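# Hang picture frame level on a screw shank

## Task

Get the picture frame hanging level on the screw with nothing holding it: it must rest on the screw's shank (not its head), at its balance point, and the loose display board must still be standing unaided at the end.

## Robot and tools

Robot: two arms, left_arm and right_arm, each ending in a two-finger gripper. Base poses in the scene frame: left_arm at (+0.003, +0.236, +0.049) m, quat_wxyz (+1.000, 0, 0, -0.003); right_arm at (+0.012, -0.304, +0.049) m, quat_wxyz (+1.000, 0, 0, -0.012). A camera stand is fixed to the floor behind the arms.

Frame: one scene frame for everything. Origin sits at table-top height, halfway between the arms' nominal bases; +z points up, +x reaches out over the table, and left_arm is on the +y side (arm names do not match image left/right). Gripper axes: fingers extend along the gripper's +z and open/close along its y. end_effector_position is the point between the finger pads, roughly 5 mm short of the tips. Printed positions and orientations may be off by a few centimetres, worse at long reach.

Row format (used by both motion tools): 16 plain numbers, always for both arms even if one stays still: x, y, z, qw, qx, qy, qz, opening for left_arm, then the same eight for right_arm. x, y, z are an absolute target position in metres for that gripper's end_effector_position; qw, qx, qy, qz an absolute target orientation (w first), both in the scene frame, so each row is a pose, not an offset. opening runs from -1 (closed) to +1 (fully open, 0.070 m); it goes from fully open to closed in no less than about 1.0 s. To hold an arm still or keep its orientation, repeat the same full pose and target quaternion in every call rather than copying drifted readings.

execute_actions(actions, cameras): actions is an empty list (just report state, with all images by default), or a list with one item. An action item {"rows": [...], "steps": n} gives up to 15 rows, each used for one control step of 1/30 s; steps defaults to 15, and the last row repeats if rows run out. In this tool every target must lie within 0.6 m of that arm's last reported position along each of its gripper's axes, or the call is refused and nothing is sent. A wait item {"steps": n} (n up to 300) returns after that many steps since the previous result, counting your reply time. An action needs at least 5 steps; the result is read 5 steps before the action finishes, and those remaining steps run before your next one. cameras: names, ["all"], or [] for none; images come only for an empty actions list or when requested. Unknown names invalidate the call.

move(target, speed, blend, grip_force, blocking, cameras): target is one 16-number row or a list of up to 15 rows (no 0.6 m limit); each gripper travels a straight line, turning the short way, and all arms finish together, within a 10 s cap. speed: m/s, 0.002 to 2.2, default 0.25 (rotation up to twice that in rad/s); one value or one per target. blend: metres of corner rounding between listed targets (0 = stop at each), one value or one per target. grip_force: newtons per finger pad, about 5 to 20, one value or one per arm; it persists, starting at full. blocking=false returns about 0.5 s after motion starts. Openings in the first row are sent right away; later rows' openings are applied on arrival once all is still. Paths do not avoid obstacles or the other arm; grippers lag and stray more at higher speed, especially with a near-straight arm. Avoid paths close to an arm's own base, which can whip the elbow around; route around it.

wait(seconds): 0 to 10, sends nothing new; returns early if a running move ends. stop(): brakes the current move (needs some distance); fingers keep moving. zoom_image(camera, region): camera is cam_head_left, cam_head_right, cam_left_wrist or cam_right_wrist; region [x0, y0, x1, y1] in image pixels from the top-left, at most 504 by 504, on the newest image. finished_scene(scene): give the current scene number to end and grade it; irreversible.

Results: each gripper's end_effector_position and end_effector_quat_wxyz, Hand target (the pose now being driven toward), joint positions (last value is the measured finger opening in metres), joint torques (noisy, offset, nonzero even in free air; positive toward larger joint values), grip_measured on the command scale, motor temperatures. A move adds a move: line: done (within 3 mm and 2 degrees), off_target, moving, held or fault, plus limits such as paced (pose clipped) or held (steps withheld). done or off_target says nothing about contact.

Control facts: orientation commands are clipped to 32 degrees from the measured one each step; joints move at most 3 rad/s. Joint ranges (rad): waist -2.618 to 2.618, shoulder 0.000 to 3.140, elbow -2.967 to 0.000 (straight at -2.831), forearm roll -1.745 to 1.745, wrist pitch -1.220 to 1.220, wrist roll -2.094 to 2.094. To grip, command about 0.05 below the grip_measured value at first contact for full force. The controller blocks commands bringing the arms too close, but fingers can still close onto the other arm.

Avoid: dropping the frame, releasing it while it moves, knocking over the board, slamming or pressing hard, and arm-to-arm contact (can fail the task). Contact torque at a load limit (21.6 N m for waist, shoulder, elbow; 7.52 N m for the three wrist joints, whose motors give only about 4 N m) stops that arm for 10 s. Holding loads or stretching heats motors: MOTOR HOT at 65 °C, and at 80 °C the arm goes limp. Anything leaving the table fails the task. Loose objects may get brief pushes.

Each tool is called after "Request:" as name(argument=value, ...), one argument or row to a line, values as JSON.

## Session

Request:
execute_actions(
  actions=[],
)

Request:
zoom_image(
  camera="cam_head_right",
  region=[330, 0, 600, 190],
)

Scene clock: 0.00 s of 4500.00 s.
left_arm: end_effector_position=(+0.4202, +0.3387, +0.3327) grip_measured=+0.98 end_effector_quat_wxyz=(+0.569, -0.093, +0.773, -0.263) | right_arm: end_effector_position=(+0.0592, +0.1070, +0.2848) grip_measured=+0.98 end_effector_quat_wxyz=(-0.315, +0.854, -0.247, -0.332)
Joint positions: left_arm=[0.682 1.54 -1.063 -1.578 0.957 1.346 0.069] | right_arm=[1.098 1.584 -1.251 0.984 0.989 -1.935 0.069]
Joint torques (N m): no reading
Motor temperatures (°C): left_arm=[30 31 32 32 35 30] | right_arm=[29 30 33 34 38 31]
Hand target: left_arm +0.4202, +0.3387, +0.3327; +0.569, -0.093, +0.773, -0.263 | right_arm +0.0592, +0.1070, +0.2848; -0.315, +0.854, -0.247, -0.332
camera_calibration:
cam_left_wrist: T_world_to_cam=[[-0.13871, -0.85581, 0.49834, 0.18592], [-0.79869, -0.20085, -0.56723, 0.59291], [0.58554, -0.4767, -0.65567, 0.25523]] pos_world=[0.34989, 0.39987, 0.41101]
cam_right_wrist: T_world_to_cam=[[0.6599, 0.66425, 0.35114, -0.2095], [0.74849, -0.62191, -0.2302, 0.08147], [0.06547, 0.41474, -0.90758, 0.32853]] pos_world=[0.05576, 0.05357, 0.39049]

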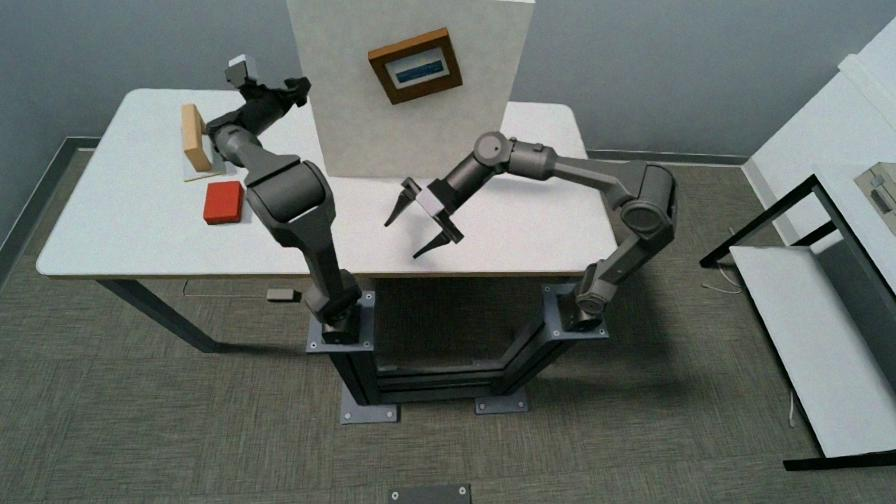

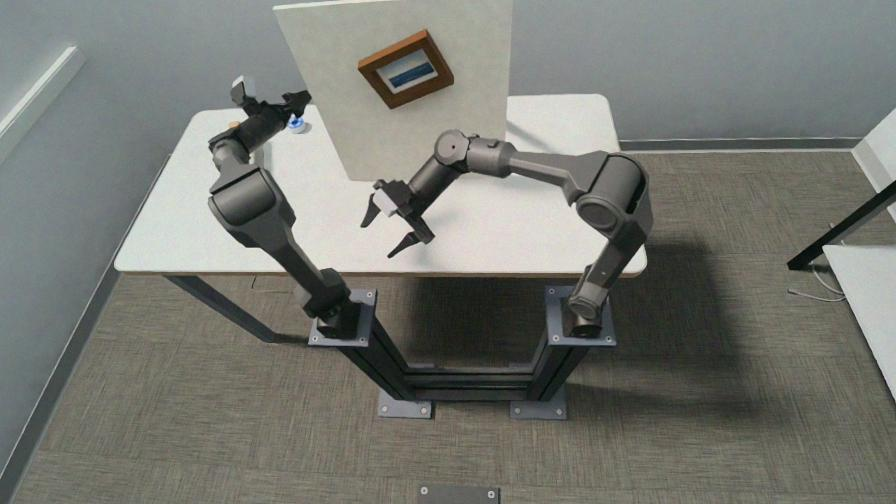

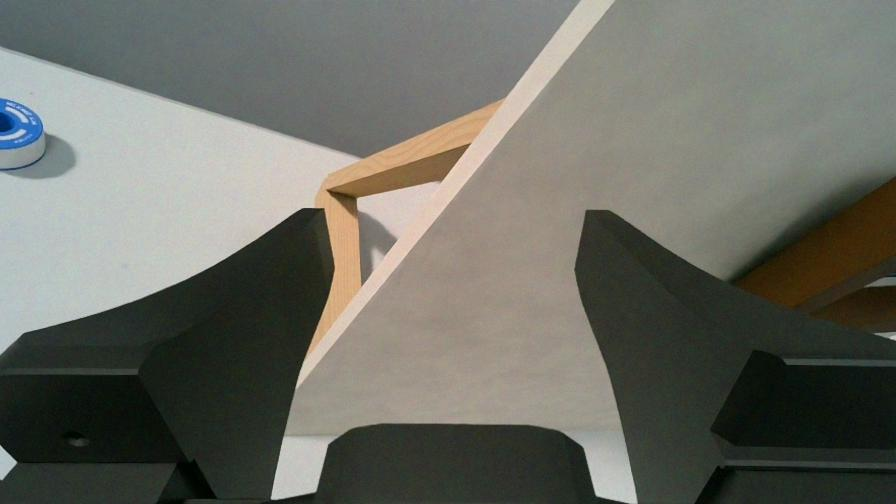

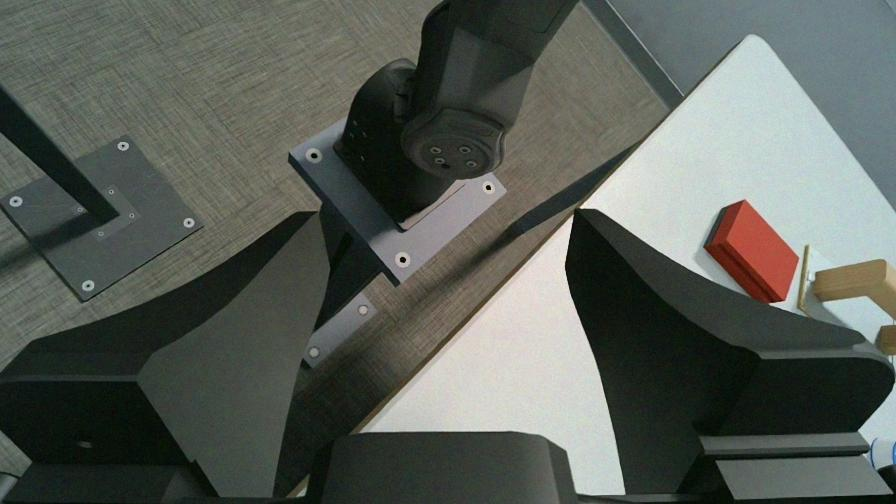

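Scaled by 1.867 from the camera's image (finer frame: 1280x720).

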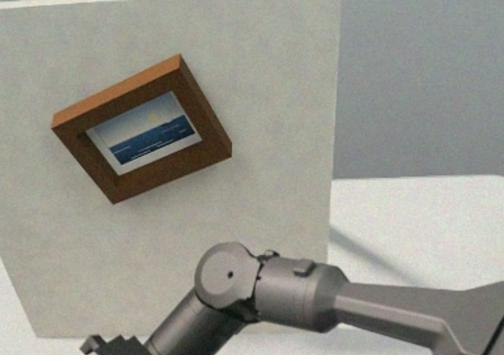

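Request:
move(
  target=[
    [0.35,0.30,0.34,0.697,-0.12,0.697,-0.12,1,0.2,-0.06,0.32,0.707,0,0.707,0,1],
    [0.33,0.045,0.34,0.395,-0.586,0.395,-0.586,1,0.35,-0.13,0.36,0.685,-0.078,0.670,0.275,0.6],
  ],
  speed=0.35,
  blend=[0.03,0],
  cameras=["all"],
)

Request:
zoom_image(
  camera="cam_head_left",
  region=[350, 10, 500, 160],
)

Scene clock: 10.70 s of 4500.00 s.
left_arm: end_effector_position=(+0.3300, +0.0448, +0.3402) grip_measured=+0.98 end_effector_quat_wxyz=(-0.395, +0.586, -0.395, +0.587) | right_arm: end_effector_position=(+0.3500, -0.1299, +0.3602) grip_measured=+0.60 end_effector_quat_wxyz=(+0.685, -0.078, +0.670, +0.275)
Joint positions: left_arm=[-1.065 1.418 -0.762 -1.284 -1.155 -1.014 0.069] | right_arm=[0.469 1.195 -0.576 -0.09 -0.624 0.343 0.056]
Joint torques (N m): left_arm=[0.35 -5.47 -1.78 0.58 -0.68 -0.01] | right_arm=[0.22 -1.93 -3.69 -0.01 -0.82 -0.14]
Hand target: left_arm +0.3300, +0.0450, +0.3400; -0.395, +0.586, -0.395, +0.586 | right_arm +0.3500, -0.1300, +0.3600; +0.685, -0.078, +0.670, +0.275
Off the commanded pose: left_arm 0.000 m, 0 deg | right_arm 0.000 m, 0 deg.
Kept back: nothing.
move: done
cam_left_wrist: T_world_to_cam=[[0.02278, 0.36474, 0.93083, -0.33701], [-0.56032, -0.76643, 0.31404, 0.11303], [0.82796, -0.52872, 0.18691, -0.19146]] pos_world=[0.22953, 0.10832, 0.31399]
cam_right_wrist: T_world_to_cam=[[0.47077, -0.82993, -0.29933, -0.16407], [-0.59034, -0.04418, -0.80594, 0.48484], [0.65565, 0.55612, -0.51074, 0.1451]] pos_world=[0.26832, -0.19544, 0.41575]

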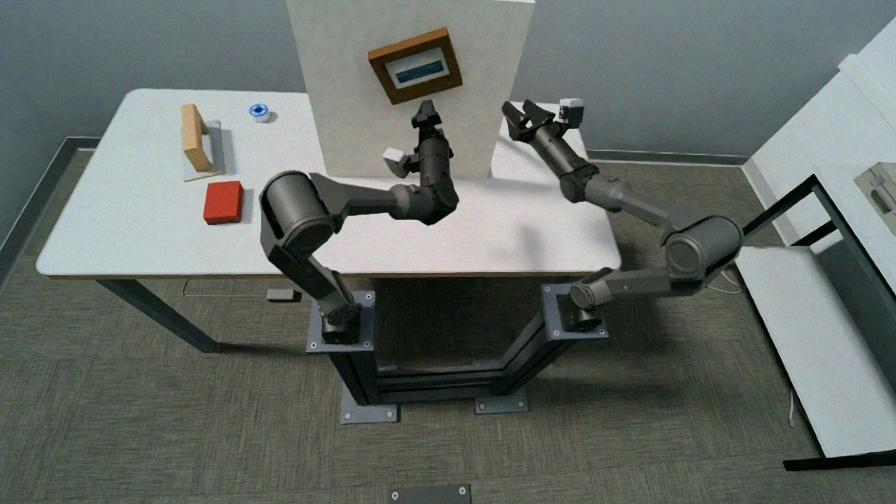

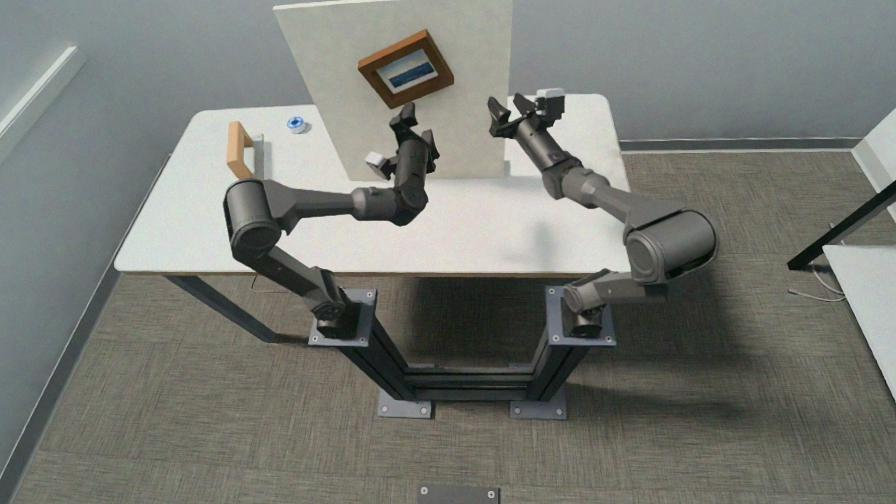

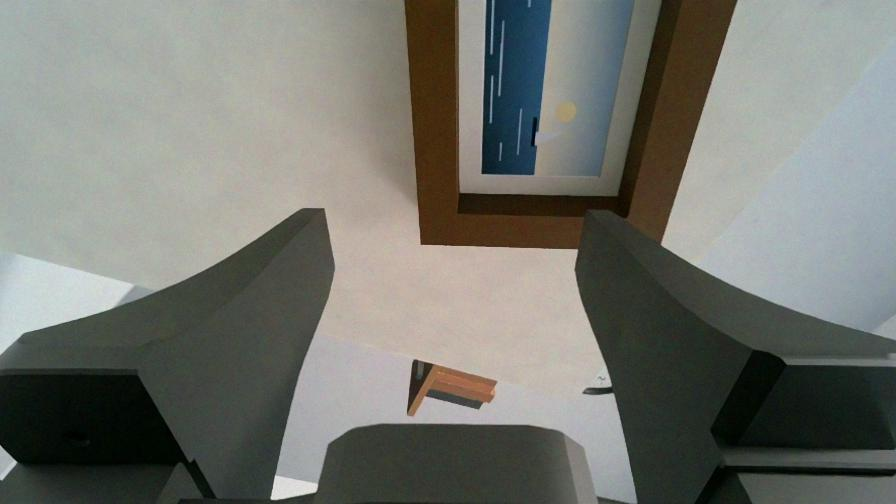

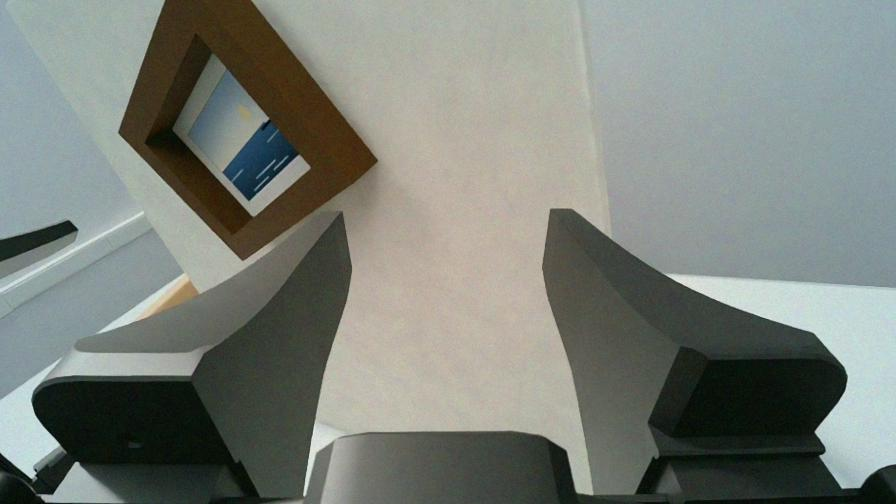

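Scaled by 3.360 from the camera's image (finer frame: 1280x720).

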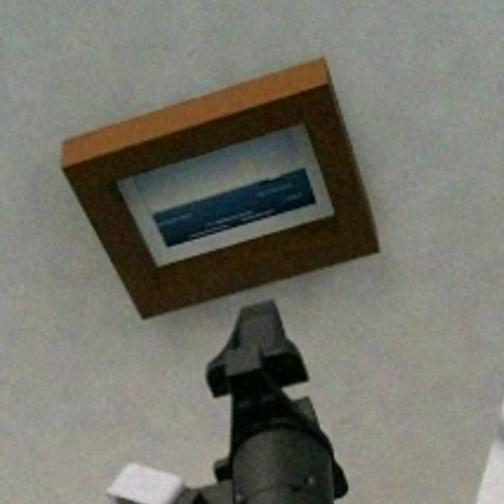

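Request:
move(
  target=[0.395,0.045,0.333,-0.395,0.586,-0.395,0.586,1,0.35,-0.13,0.36,0.685,-0.078,0.670,0.275,0.6],
  speed=0.15,
  cameras=["all"],
)

Request:
zoom_image(
  camera="cam_head_left",
  region=[350, 10, 500, 160],
)

Request:
zoom_image(
  camera="cam_head_right",
  region=[340, 10, 490, 160],
)

Scene clock: 12.13 s of 4500.00 s.
left_arm: end_effector_position=(+0.3956, +0.0448, +0.3327) grip_measured=+0.98 end_effector_quat_wxyz=(-0.395, +0.586, -0.395, +0.586) | right_arm: end_effector_position=(+0.3500, -0.1299, +0.3602) grip_measured=+0.60 end_effector_quat_wxyz=(+0.685, -0.078, +0.670, +0.275)
Joint positions: left_arm=[-0.839 1.561 -0.883 -1.111 -0.986 -1.116 0.069] | right_arm=[0.469 1.195 -0.576 -0.09 -0.624 0.343 0.056]
Joint torques (N m): left_arm=[-0.57 -6.57 -1.91 0.44 -1.14 0.12] | right_arm=[0.68 -1.97 -3.68 -0.17 -0.69 -0.14]
Hand target: left_arm +0.3950, +0.0450, +0.3330; -0.395, +0.586, -0.395, +0.586 | right_arm +0.3500, -0.1300, +0.3600; +0.685, -0.078, +0.670, +0.275
Off the commanded pose: left_arm 0.001 m, 0 deg | right_arm 0.000 m, 0 deg.
Kept back: nothing.
move: done
cam_left_wrist: T_world_to_cam=[[0.02384, 0.36444, 0.93092, -0.33192], [-0.56, -0.76651, 0.31442, 0.15185], [0.82815, -0.52882, 0.18581, -0.24402]] pos_world=[0.29503, 0.10832, 0.30659]
cam_right_wrist: T_world_to_cam=[[0.47077, -0.82993, -0.29933, -0.16407], [-0.59034, -0.04418, -0.80594, 0.48484], [0.65565, 0.55612, -0.51074, 0.1451]] pos_world=[0.26832, -0.19544, 0.41575]

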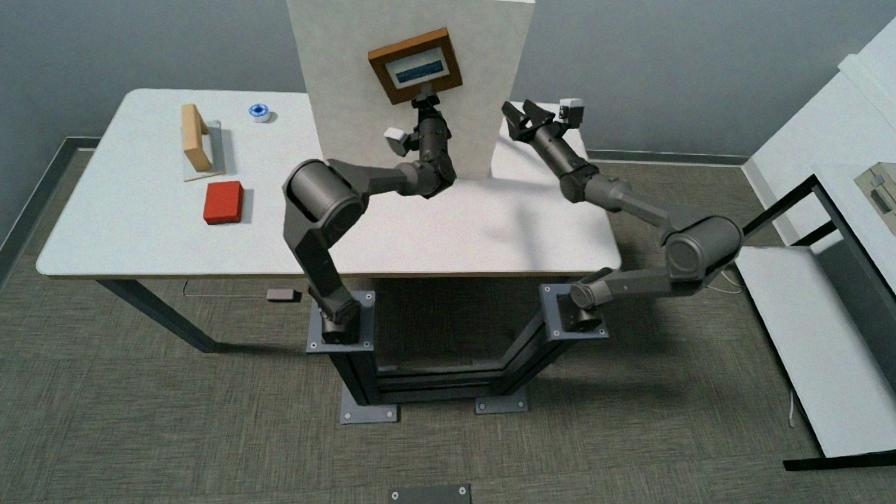

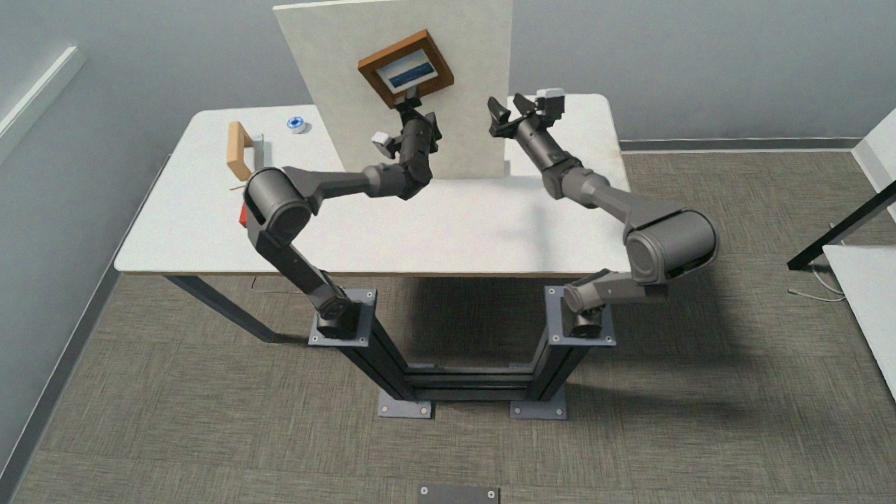

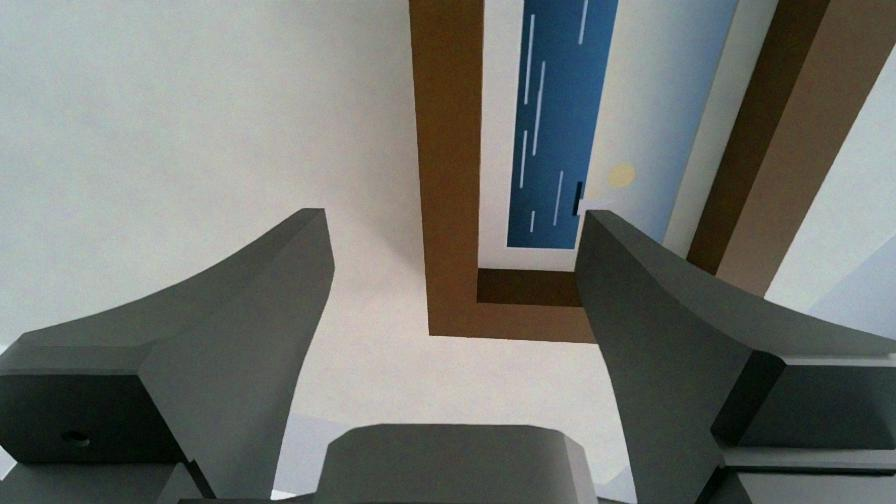

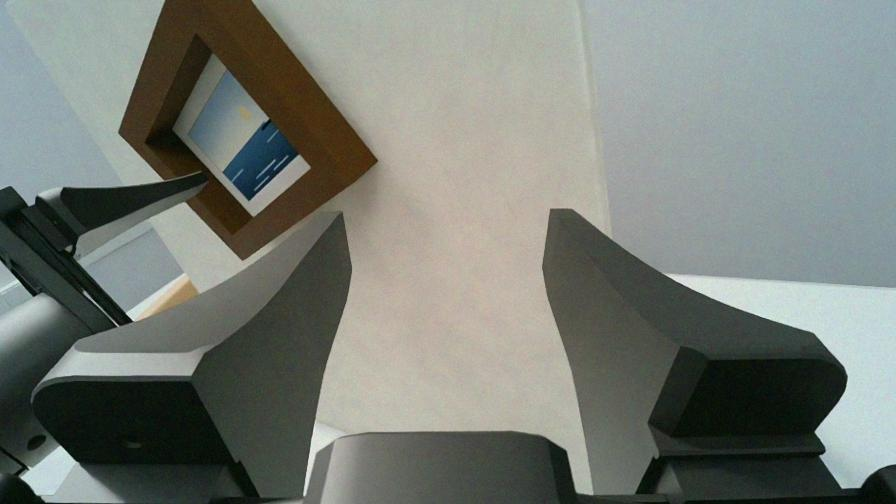

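Scaled by 3.360 from the camera's image (finer frame: 1280x720).

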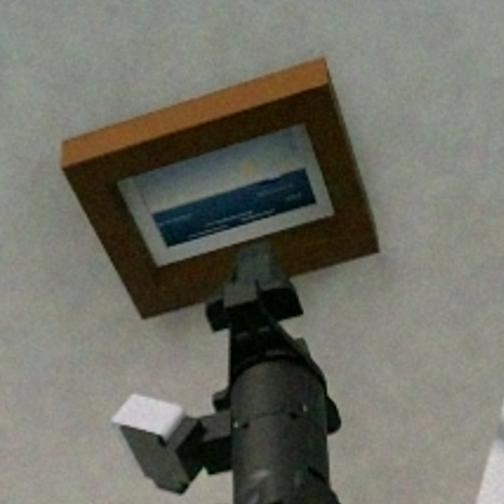

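Scaled by 3.360 from the camera's image (finer frame: 1280x720).

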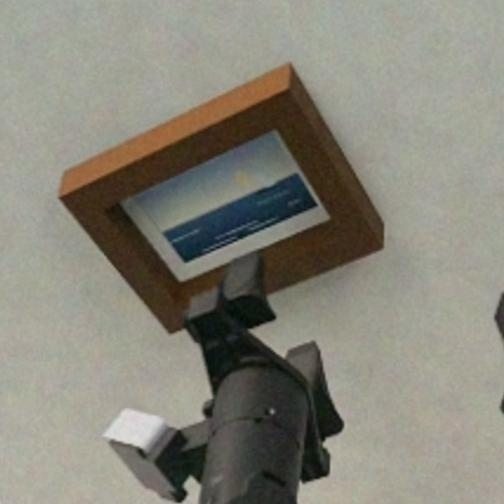

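Request:
move(
  target=[
    [0.443,0.045,0.332,-0.395,0.586,-0.395,0.586,1,0.35,-0.13,0.36,0.685,-0.078,0.670,0.275,0.6],
  ],
  speed=0.08,
  cameras=["all"],
)

Scene clock: 13.33 s of 4500.00 s.
left_arm: end_effector_position=(+0.4435, +0.0450, +0.3319) grip_measured=+0.98 end_effector_quat_wxyz=(-0.395, +0.586, -0.395, +0.586) | right_arm: end_effector_position=(+0.3500, -0.1299, +0.3602) grip_measured=+0.60 end_effector_quat_wxyz=(+0.685, -0.078, +0.670, +0.275)
Joint positions: left_arm=[-0.715 1.673 -1.017 -1.02 -0.885 -1.154 0.069] | right_arm=[0.469 1.195 -0.576 -0.09 -0.624 0.343 0.056]
Joint torques (N m): left_arm=[-0.53 -6.84 -1.96 0.41 -1.1 0] | right_arm=[0.75 -1.92 -3.7 -0.16 -0.67 -0.13]
Hand target: left_arm +0.4430, +0.0450, +0.3320; -0.395, +0.586, -0.395, +0.586 | right_arm +0.3500, -0.1300, +0.3600; +0.685, -0.078, +0.670, +0.275
Off the commanded pose: left_arm 0.001 m, 0 deg | right_arm 0.000 m, 0 deg.
Kept back: nothing.
move: done
cam_left_wrist: T_world_to_cam=[[0.02338, 0.36424, 0.93101, -0.33224], [-0.55993, -0.76672, 0.31402, 0.1792], [0.82821, -0.52865, 0.18603, -0.28353]] pos_world=[0.34293, 0.10852, 0.30579]
cam_right_wrist: T_world_to_cam=[[0.47077, -0.82993, -0.29933, -0.16407], [-0.59034, -0.04418, -0.80594, 0.48484], [0.65565, 0.55612, -0.51074, 0.1451]] pos_world=[0.26832, -0.19544, 0.41575]

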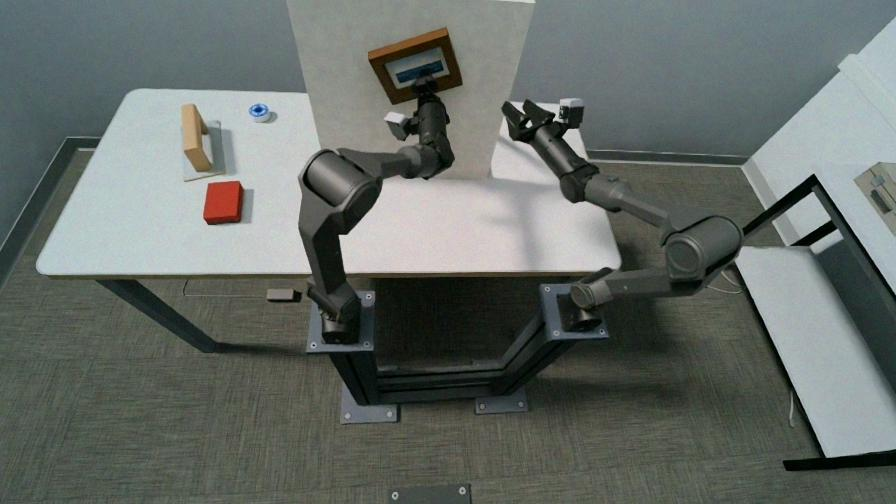

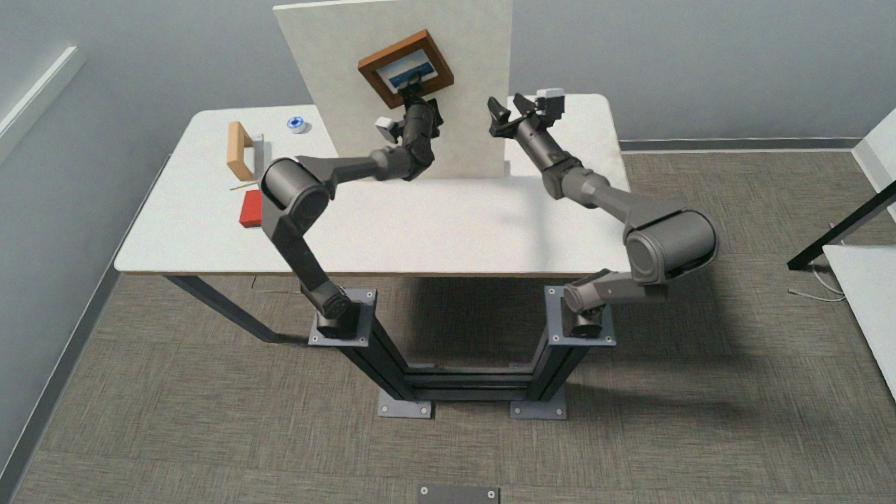

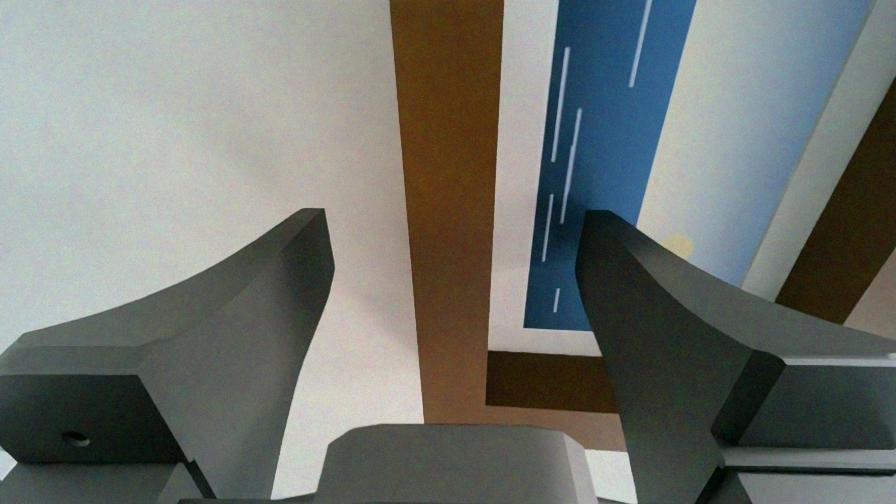

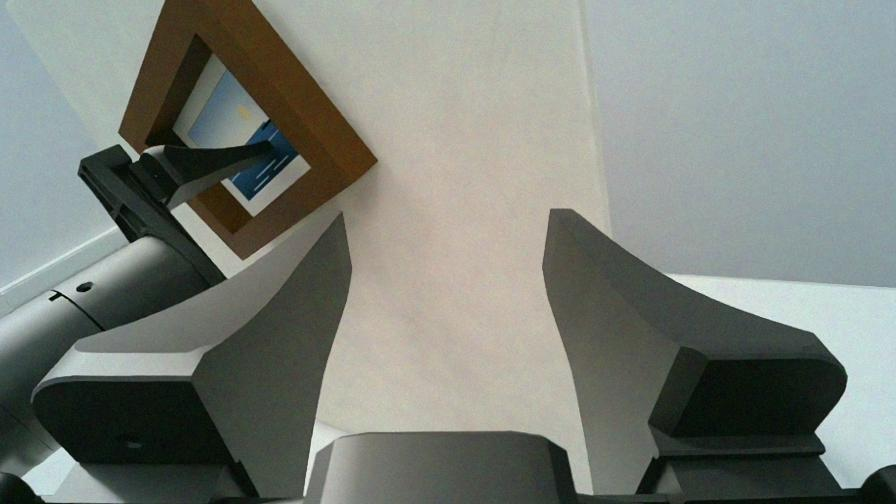

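Request:
move(
  target=[
    [0.443,0.045,0.332,-0.395,0.586,-0.395,0.586,-0.2,0.35,-0.13,0.36,0.685,-0.078,0.670,0.275,0.6],
    [0.443,0.045,0.332,-0.395,0.586,-0.395,0.586,-0.45,0.35,-0.13,0.36,0.685,-0.078,0.670,0.275,0.6],
  ],
  speed=0.06,
  grip_force=16,
  cameras=["all"],
)

Request:
zoom_image(
  camera="cam_head_left",
  region=[350, 10, 500, 160],
)

Request:
zoom_image(
  camera="cam_head_right",
  region=[340, 10, 490, 160],
)

Scene clock: 14.90 s of 4500.00 s.
left_arm: end_effector_position=(+0.4431, +0.0452, +0.3316) grip_measured=-0.43 end_effector_quat_wxyz=(-0.395, +0.587, -0.395, +0.586) | right_arm: end_effector_position=(+0.3500, -0.1299, +0.3602) grip_measured=+0.60 end_effector_quat_wxyz=(+0.685, -0.078, +0.670, +0.275)
Joint positions: left_arm=[-0.715 1.672 -1.015 -1.021 -0.886 -1.154 0.02] | right_arm=[0.469 1.195 -0.576 -0.09 -0.624 0.343 0.056]
Joint torques (N m): left_arm=[-0.7 -7.49 -2.73 0.97 -0.89 0.1] | right_arm=[0.73 -1.95 -3.72 -0.15 -0.67 -0.11]
Hand target: left_arm +0.4430, +0.0450, +0.3320; -0.395, +0.586, -0.395, +0.586 | right_arm +0.3500, -0.1300, +0.3600; +0.685, -0.078, +0.670, +0.275
Off the commanded pose: left_arm 0.000 m, 0 deg | right_arm 0.000 m, 0 deg.
Kept back: nothing.
grip_force (N): 16, 16
move: done
cam_left_wrist: T_world_to_cam=[[0.02379, 0.36428, 0.93098, -0.33221], [-0.55936, -0.76699, 0.3144, 0.17877], [0.82858, -0.52824, 0.18552, -0.28305]] pos_world=[0.34243, 0.10862, 0.30559]
cam_right_wrist: T_world_to_cam=[[0.47077, -0.82993, -0.29933, -0.16407], [-0.59034, -0.04418, -0.80594, 0.48484], [0.65565, 0.55612, -0.51074, 0.1451]] pos_world=[0.26832, -0.19544, 0.41575]

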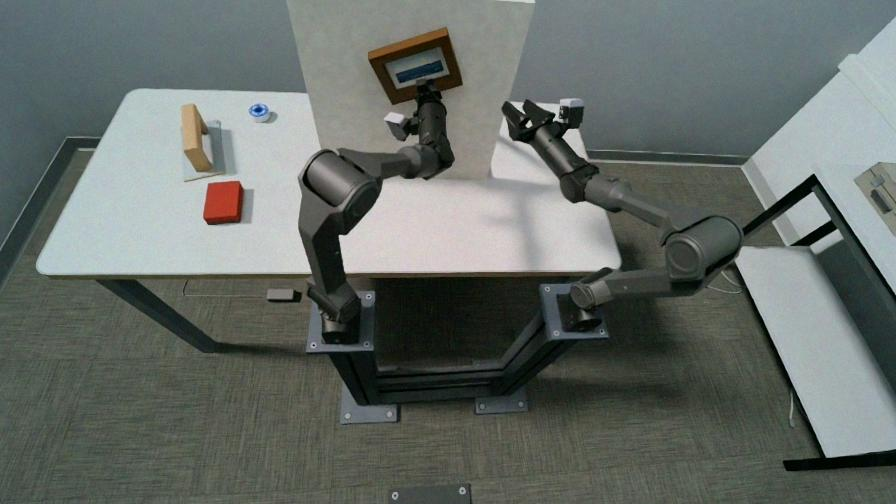

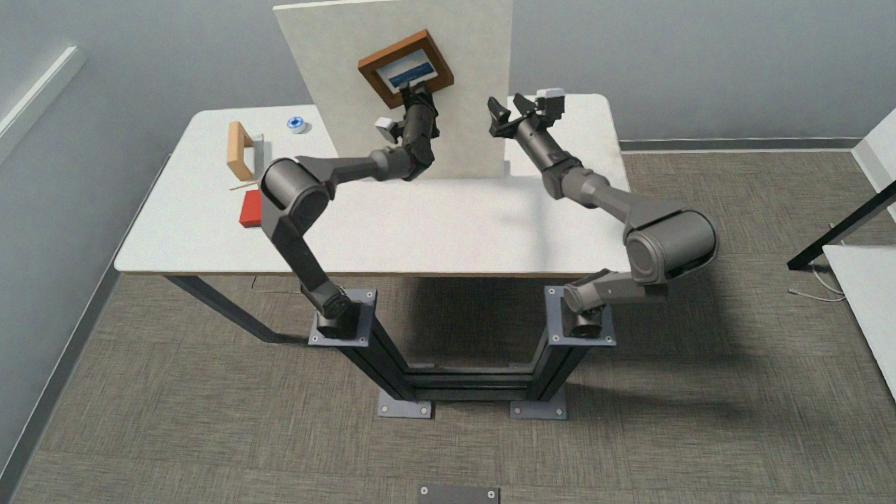

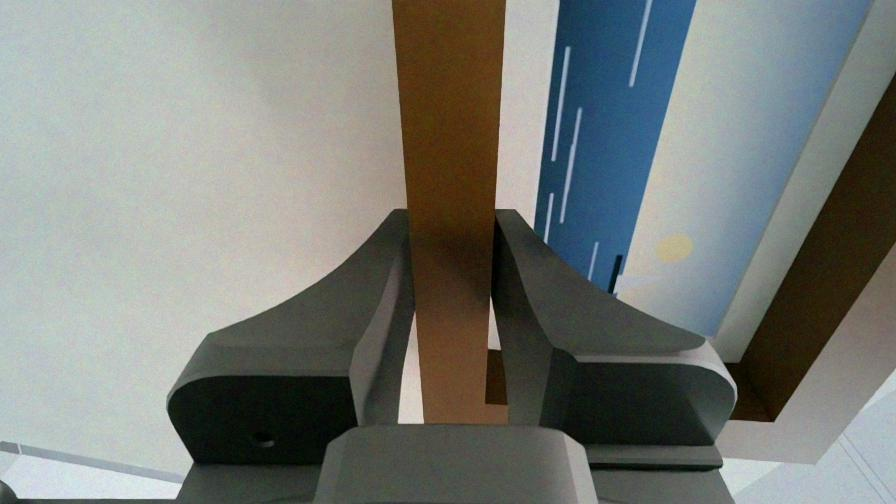

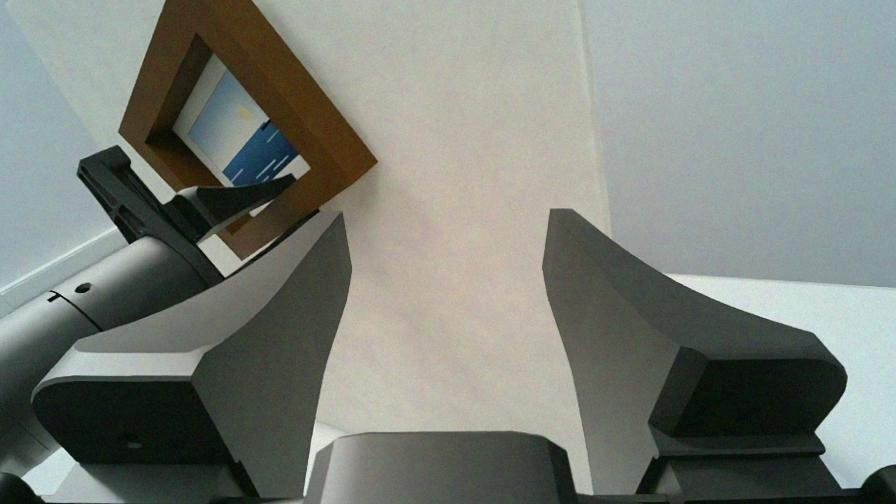

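Scaled by 3.360 from the camera's image (finer frame: 1280x720).

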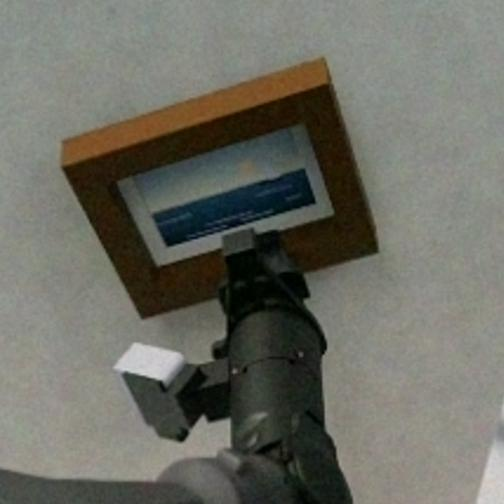

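Scaled by 3.360 from the camera's image (finer frame: 1280x720).

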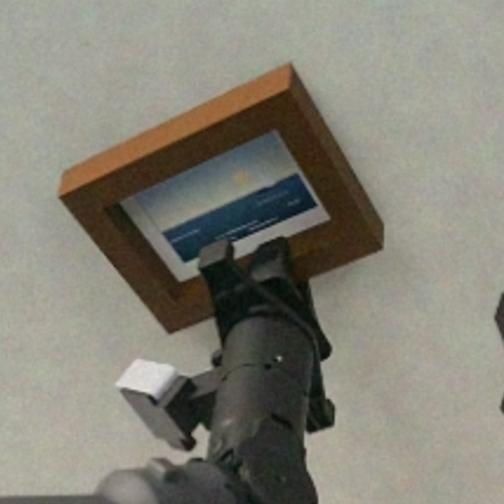

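Request:
move(
  target=[
    [0.443,0.045,0.332,-0.395,0.586,-0.395,0.586,-0.52,0.35,-0.13,0.36,0.685,-0.078,0.670,0.275,0.6],
    [0.443,0.045,0.338,-0.395,0.586,-0.395,0.586,-0.52,0.35,-0.13,0.36,0.685,-0.078,0.670,0.275,0.6],
    [0.443,0.0637,0.339,-0.5,0.5,-0.5,0.5,-0.52,0.35,-0.13,0.36,0.685,-0.078,0.670,0.275,0.6],
  ],
  speed=0.05,
  cameras=["all"],
)

Request:
zoom_image(
  camera="cam_head_left",
  region=[350, 10, 500, 160],
)

Request:
zoom_image(
  camera="cam_head_right",
  region=[340, 10, 490, 160],
)

Scene clock: 21.07 s of 4500.00 s.
left_arm: end_effector_position=(+0.4429, +0.0636, +0.3390) grip_measured=-0.43 end_effector_quat_wxyz=(+0.500, -0.500, +0.500, -0.500) | right_arm: end_effector_position=(+0.3500, -0.1299, +0.3602) grip_measured=+0.60 end_effector_quat_wxyz=(+0.685, -0.078, +0.670, +0.275)
Joint positions: left_arm=[-0.666 1.621 -0.983 -0.988 -0.84 -0.78 0.02] | right_arm=[0.469 1.195 -0.576 -0.09 -0.624 0.343 0.056]
Joint torques (N m): left_arm=[1.26 -7.59 -3.35 0.95 -1.15 0.05] | right_arm=[0.7 -1.93 -3.7 -0.16 -0.67 -0.04]
Hand target: left_arm +0.4430, +0.0637, +0.3390; +0.500, -0.500, +0.500, -0.500 | right_arm +0.3500, -0.1300, +0.3600; +0.685, -0.078, +0.670, +0.275
Off the commanded pose: left_arm 0.000 m, 0 deg | right_arm 0.000 m, 0 deg.
Kept back: nothing.
grip_force (N): 16, 16
move: done
cam_left_wrist: T_world_to_cam=[[0.02349, -0.01138, 0.99966, -0.34501], [-0.56017, -0.82837, 0.00374, 0.30004], [0.82805, -0.56006, -0.02583, -0.20066]] pos_world=[0.34233, 0.13224, 0.33859]
cam_right_wrist: T_world_to_cam=[[0.47077, -0.82993, -0.29933, -0.16407], [-0.59034, -0.04418, -0.80594, 0.48484], [0.65565, 0.55612, -0.51074, 0.1451]] pos_world=[0.26832, -0.19544, 0.41575]

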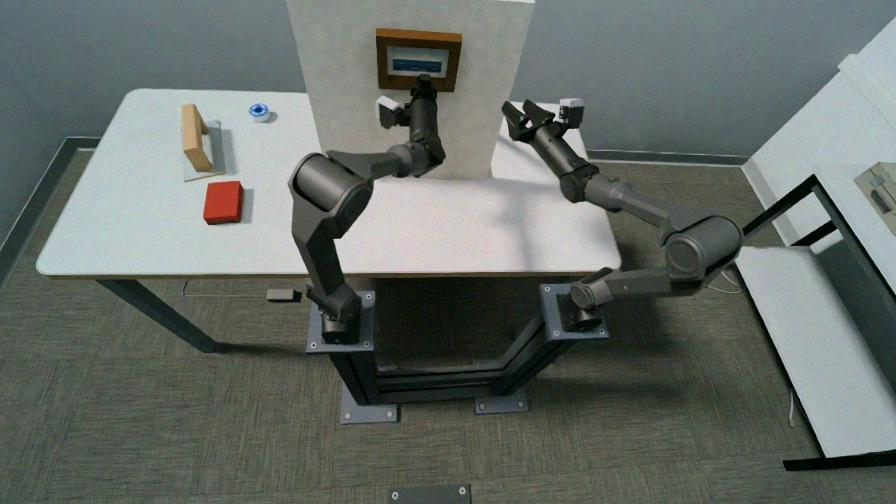

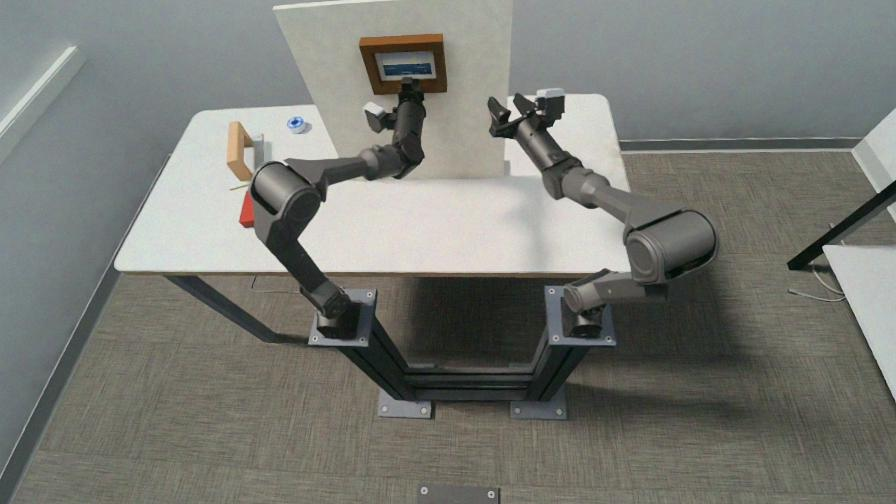

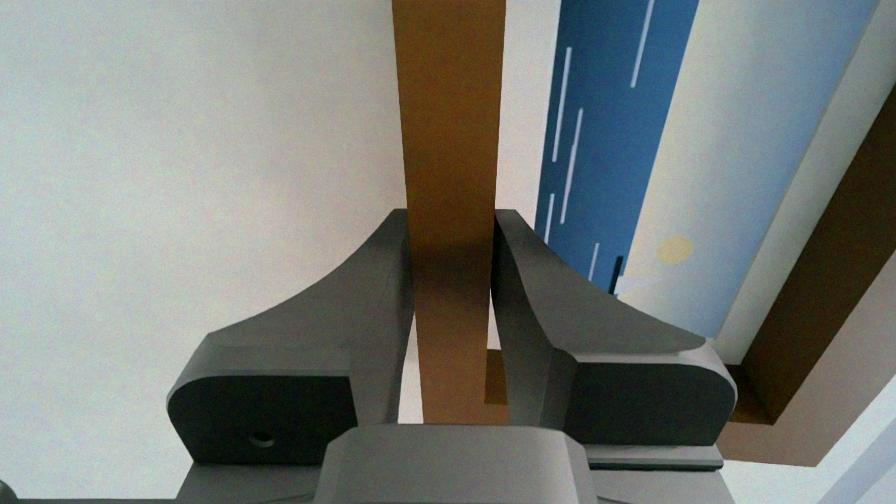

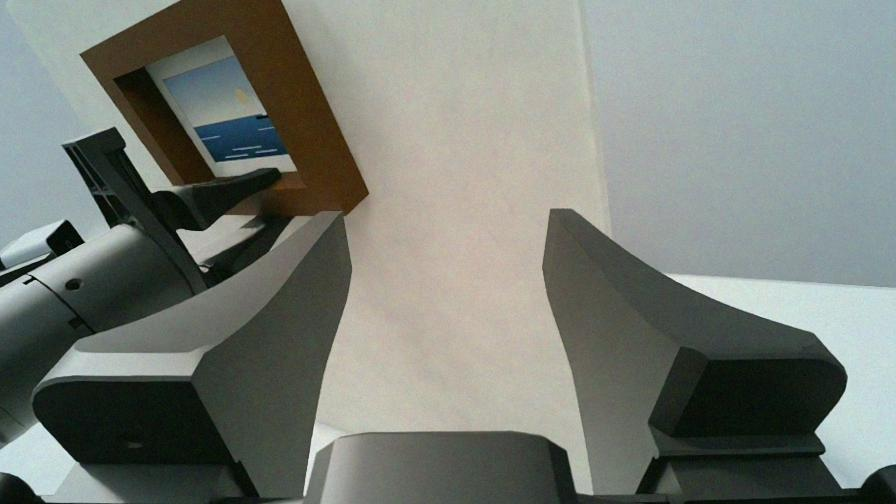

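Scaled by 3.360 from the camera's image (finer frame: 1280x720).

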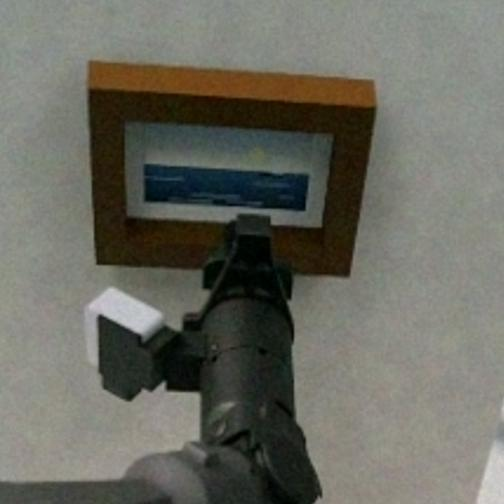

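Scaled by 3.360 from the camera's image (finer frame: 1280x720).

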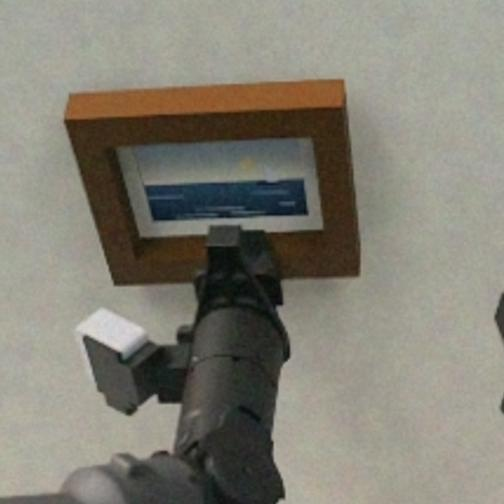

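Request:
move(
  target=[0.443,0.0637,0.335,-0.5,0.5,-0.5,0.5,-0.52,0.35,-0.13,0.36,0.685,-0.078,0.670,0.275,0.6],
  speed=0.02,
)

Request:
move(
  target=[0.443,0.0637,0.332,-0.5,0.5,-0.5,0.5,-0.52,0.35,-0.13,0.36,0.685,-0.078,0.670,0.275,0.6],
  speed=0.02,
)

Scene clock: 22.00 s of 4500.00 s.
left_arm: end_effector_position=(+0.4428, +0.0635, +0.3359) grip_measured=-0.44 end_effector_quat_wxyz=(+0.500, -0.500, +0.499, -0.501) | right_arm: end_effector_position=(+0.3500, -0.1299, +0.3602) grip_measured=+0.60 end_effector_quat_wxyz=(+0.685, -0.078, +0.670, +0.275)
Joint positions: left_arm=[-0.666 1.626 -0.974 -0.975 -0.849 -0.799 0.02] | right_arm=[0.469 1.195 -0.576 -0.09 -0.624 0.343 0.056]
Joint torques (N m): left_arm=[0.74 -5.62 -3.08 0.63 -1.38 0.07] | right_arm=[0.71 -1.96 -3.74 -0.16 -0.67 -0.03]
Hand target: left_arm +0.4430, +0.0637, +0.3350; +0.500, -0.500, +0.500, -0.500 | right_arm +0.3500, -0.1300, +0.3600; +0.685, -0.078, +0.670, +0.275
Off the commanded pose: left_arm 0.001 m, 0 deg | right_arm 0.000 m, 0 deg.
Kept back: nothing.
grip_force (N): 16, 16
move: done

Scene clock: 22.50 s of 4500.00 s.
left_arm: end_effector_position=(+0.4429, +0.0635, +0.3322) grip_measured=-0.44 end_effector_quat_wxyz=(+0.500, -0.500, +0.500, -0.500) | right_arm: end_effector_position=(+0.3500, -0.1299, +0.3602) grip_measured=+0.60 end_effector_quat_wxyz=(+0.685, -0.078, +0.670, +0.275)
Joint positions: left_arm=[-0.666 1.633 -0.966 -0.966 -0.856 -0.812 0.02] | right_arm=[0.469 1.195 -0.576 -0.09 -0.624 0.343 0.056]
Joint torques (N m): left_arm=[0.35 -6.08 -3.3 0.71 -1.28 0.1] | right_arm=[0.68 -1.96 -3.7 -0.16 -0.67 -0.03]
Hand target: left_arm +0.4430, +0.0637, +0.3320; +0.500, -0.500, +0.500, -0.500 | right_arm +0.3500, -0.1300, +0.3600; +0.685, -0.078, +0.670, +0.275
Off the commanded pose: left_arm 0.000 m, 0 deg | right_arm 0.000 m, 0 deg.
Kept back: nothing.
grip_force (N): 16, 16
move: done

No contact yet.

Request:
move(
  target=[0.443,0.0637,0.3295,-0.5,0.5,-0.5,0.5,-0.52,0.35,-0.13,0.36,0.685,-0.078,0.670,0.275,0.6],
  speed=0.02,
)

Request:
move(
  target=[0.443,0.0637,0.3275,-0.5,0.5,-0.5,0.5,-0.52,0.35,-0.13,0.36,0.685,-0.078,0.670,0.275,0.6],
  speed=0.02,
)

Scene clock: 23.23 s of 4500.00 s.
left_arm: end_effector_position=(+0.4429, +0.0635, +0.3301) grip_measured=-0.44 end_effector_quat_wxyz=(+0.500, -0.500, +0.500, -0.501) | right_arm: end_effector_position=(+0.3500, -0.1299, +0.3602) grip_measured=+0.60 end_effector_quat_wxyz=(+0.685, -0.078, +0.670, +0.275)
Joint positions: left_arm=[-0.666 1.637 -0.961 -0.959 -0.862 -0.823 0.02] | right_arm=[0.469 1.195 -0.576 -0.09 -0.624 0.343 0.056]
Joint torques (N m): left_arm=[-0.18 -5.87 -2.7 0.67 -1.36 -0.03] | right_arm=[0.68 -1.96 -3.73 -0.16 -0.67 -0.03]
Hand target: left_arm +0.4430, +0.0637, +0.3295; +0.500, -0.500, +0.500, -0.500 | right_arm +0.3500, -0.1300, +0.3600; +0.685, -0.078, +0.670, +0.275
Off the commanded pose: left_arm 0.001 m, 0 deg | right_arm 0.000 m, 0 deg.
Kept back: nothing.
grip_force (N): 16, 16
move: done

Scene clock: 23.73 s of 4500.00 s.
left_arm: end_effector_position=(+0.4429, +0.0635, +0.3273) grip_measured=-0.44 end_effector_quat_wxyz=(+0.500, -0.500, +0.500, -0.500) | right_arm: end_effector_position=(+0.3500, -0.1299, +0.3602) grip_measured=+0.60 end_effector_quat_wxyz=(+0.685, -0.078, +0.670, +0.275)
Joint positions: left_arm=[-0.666 1.641 -0.956 -0.954 -0.866 -0.832 0.02] | right_arm=[0.469 1.195 -0.576 -0.09 -0.624 0.343 0.056]
Joint torques (N m): left_arm=[-0.32 -6.57 -3.42 0.89 -1.52 0.05] | right_arm=[0.69 -1.95 -3.74 -0.16 -0.67 -0.01]
Hand target: left_arm +0.4430, +0.0637, +0.3275; +0.500, -0.500, +0.500, -0.500 | right_arm +0.3500, -0.1300, +0.3600; +0.685, -0.078, +0.670, +0.275
Off the commanded pose: left_arm 0.000 m, 0 deg | right_arm 0.000 m, 0 deg.
Kept back: nothing.
grip_force (N): 16, 16
move: done


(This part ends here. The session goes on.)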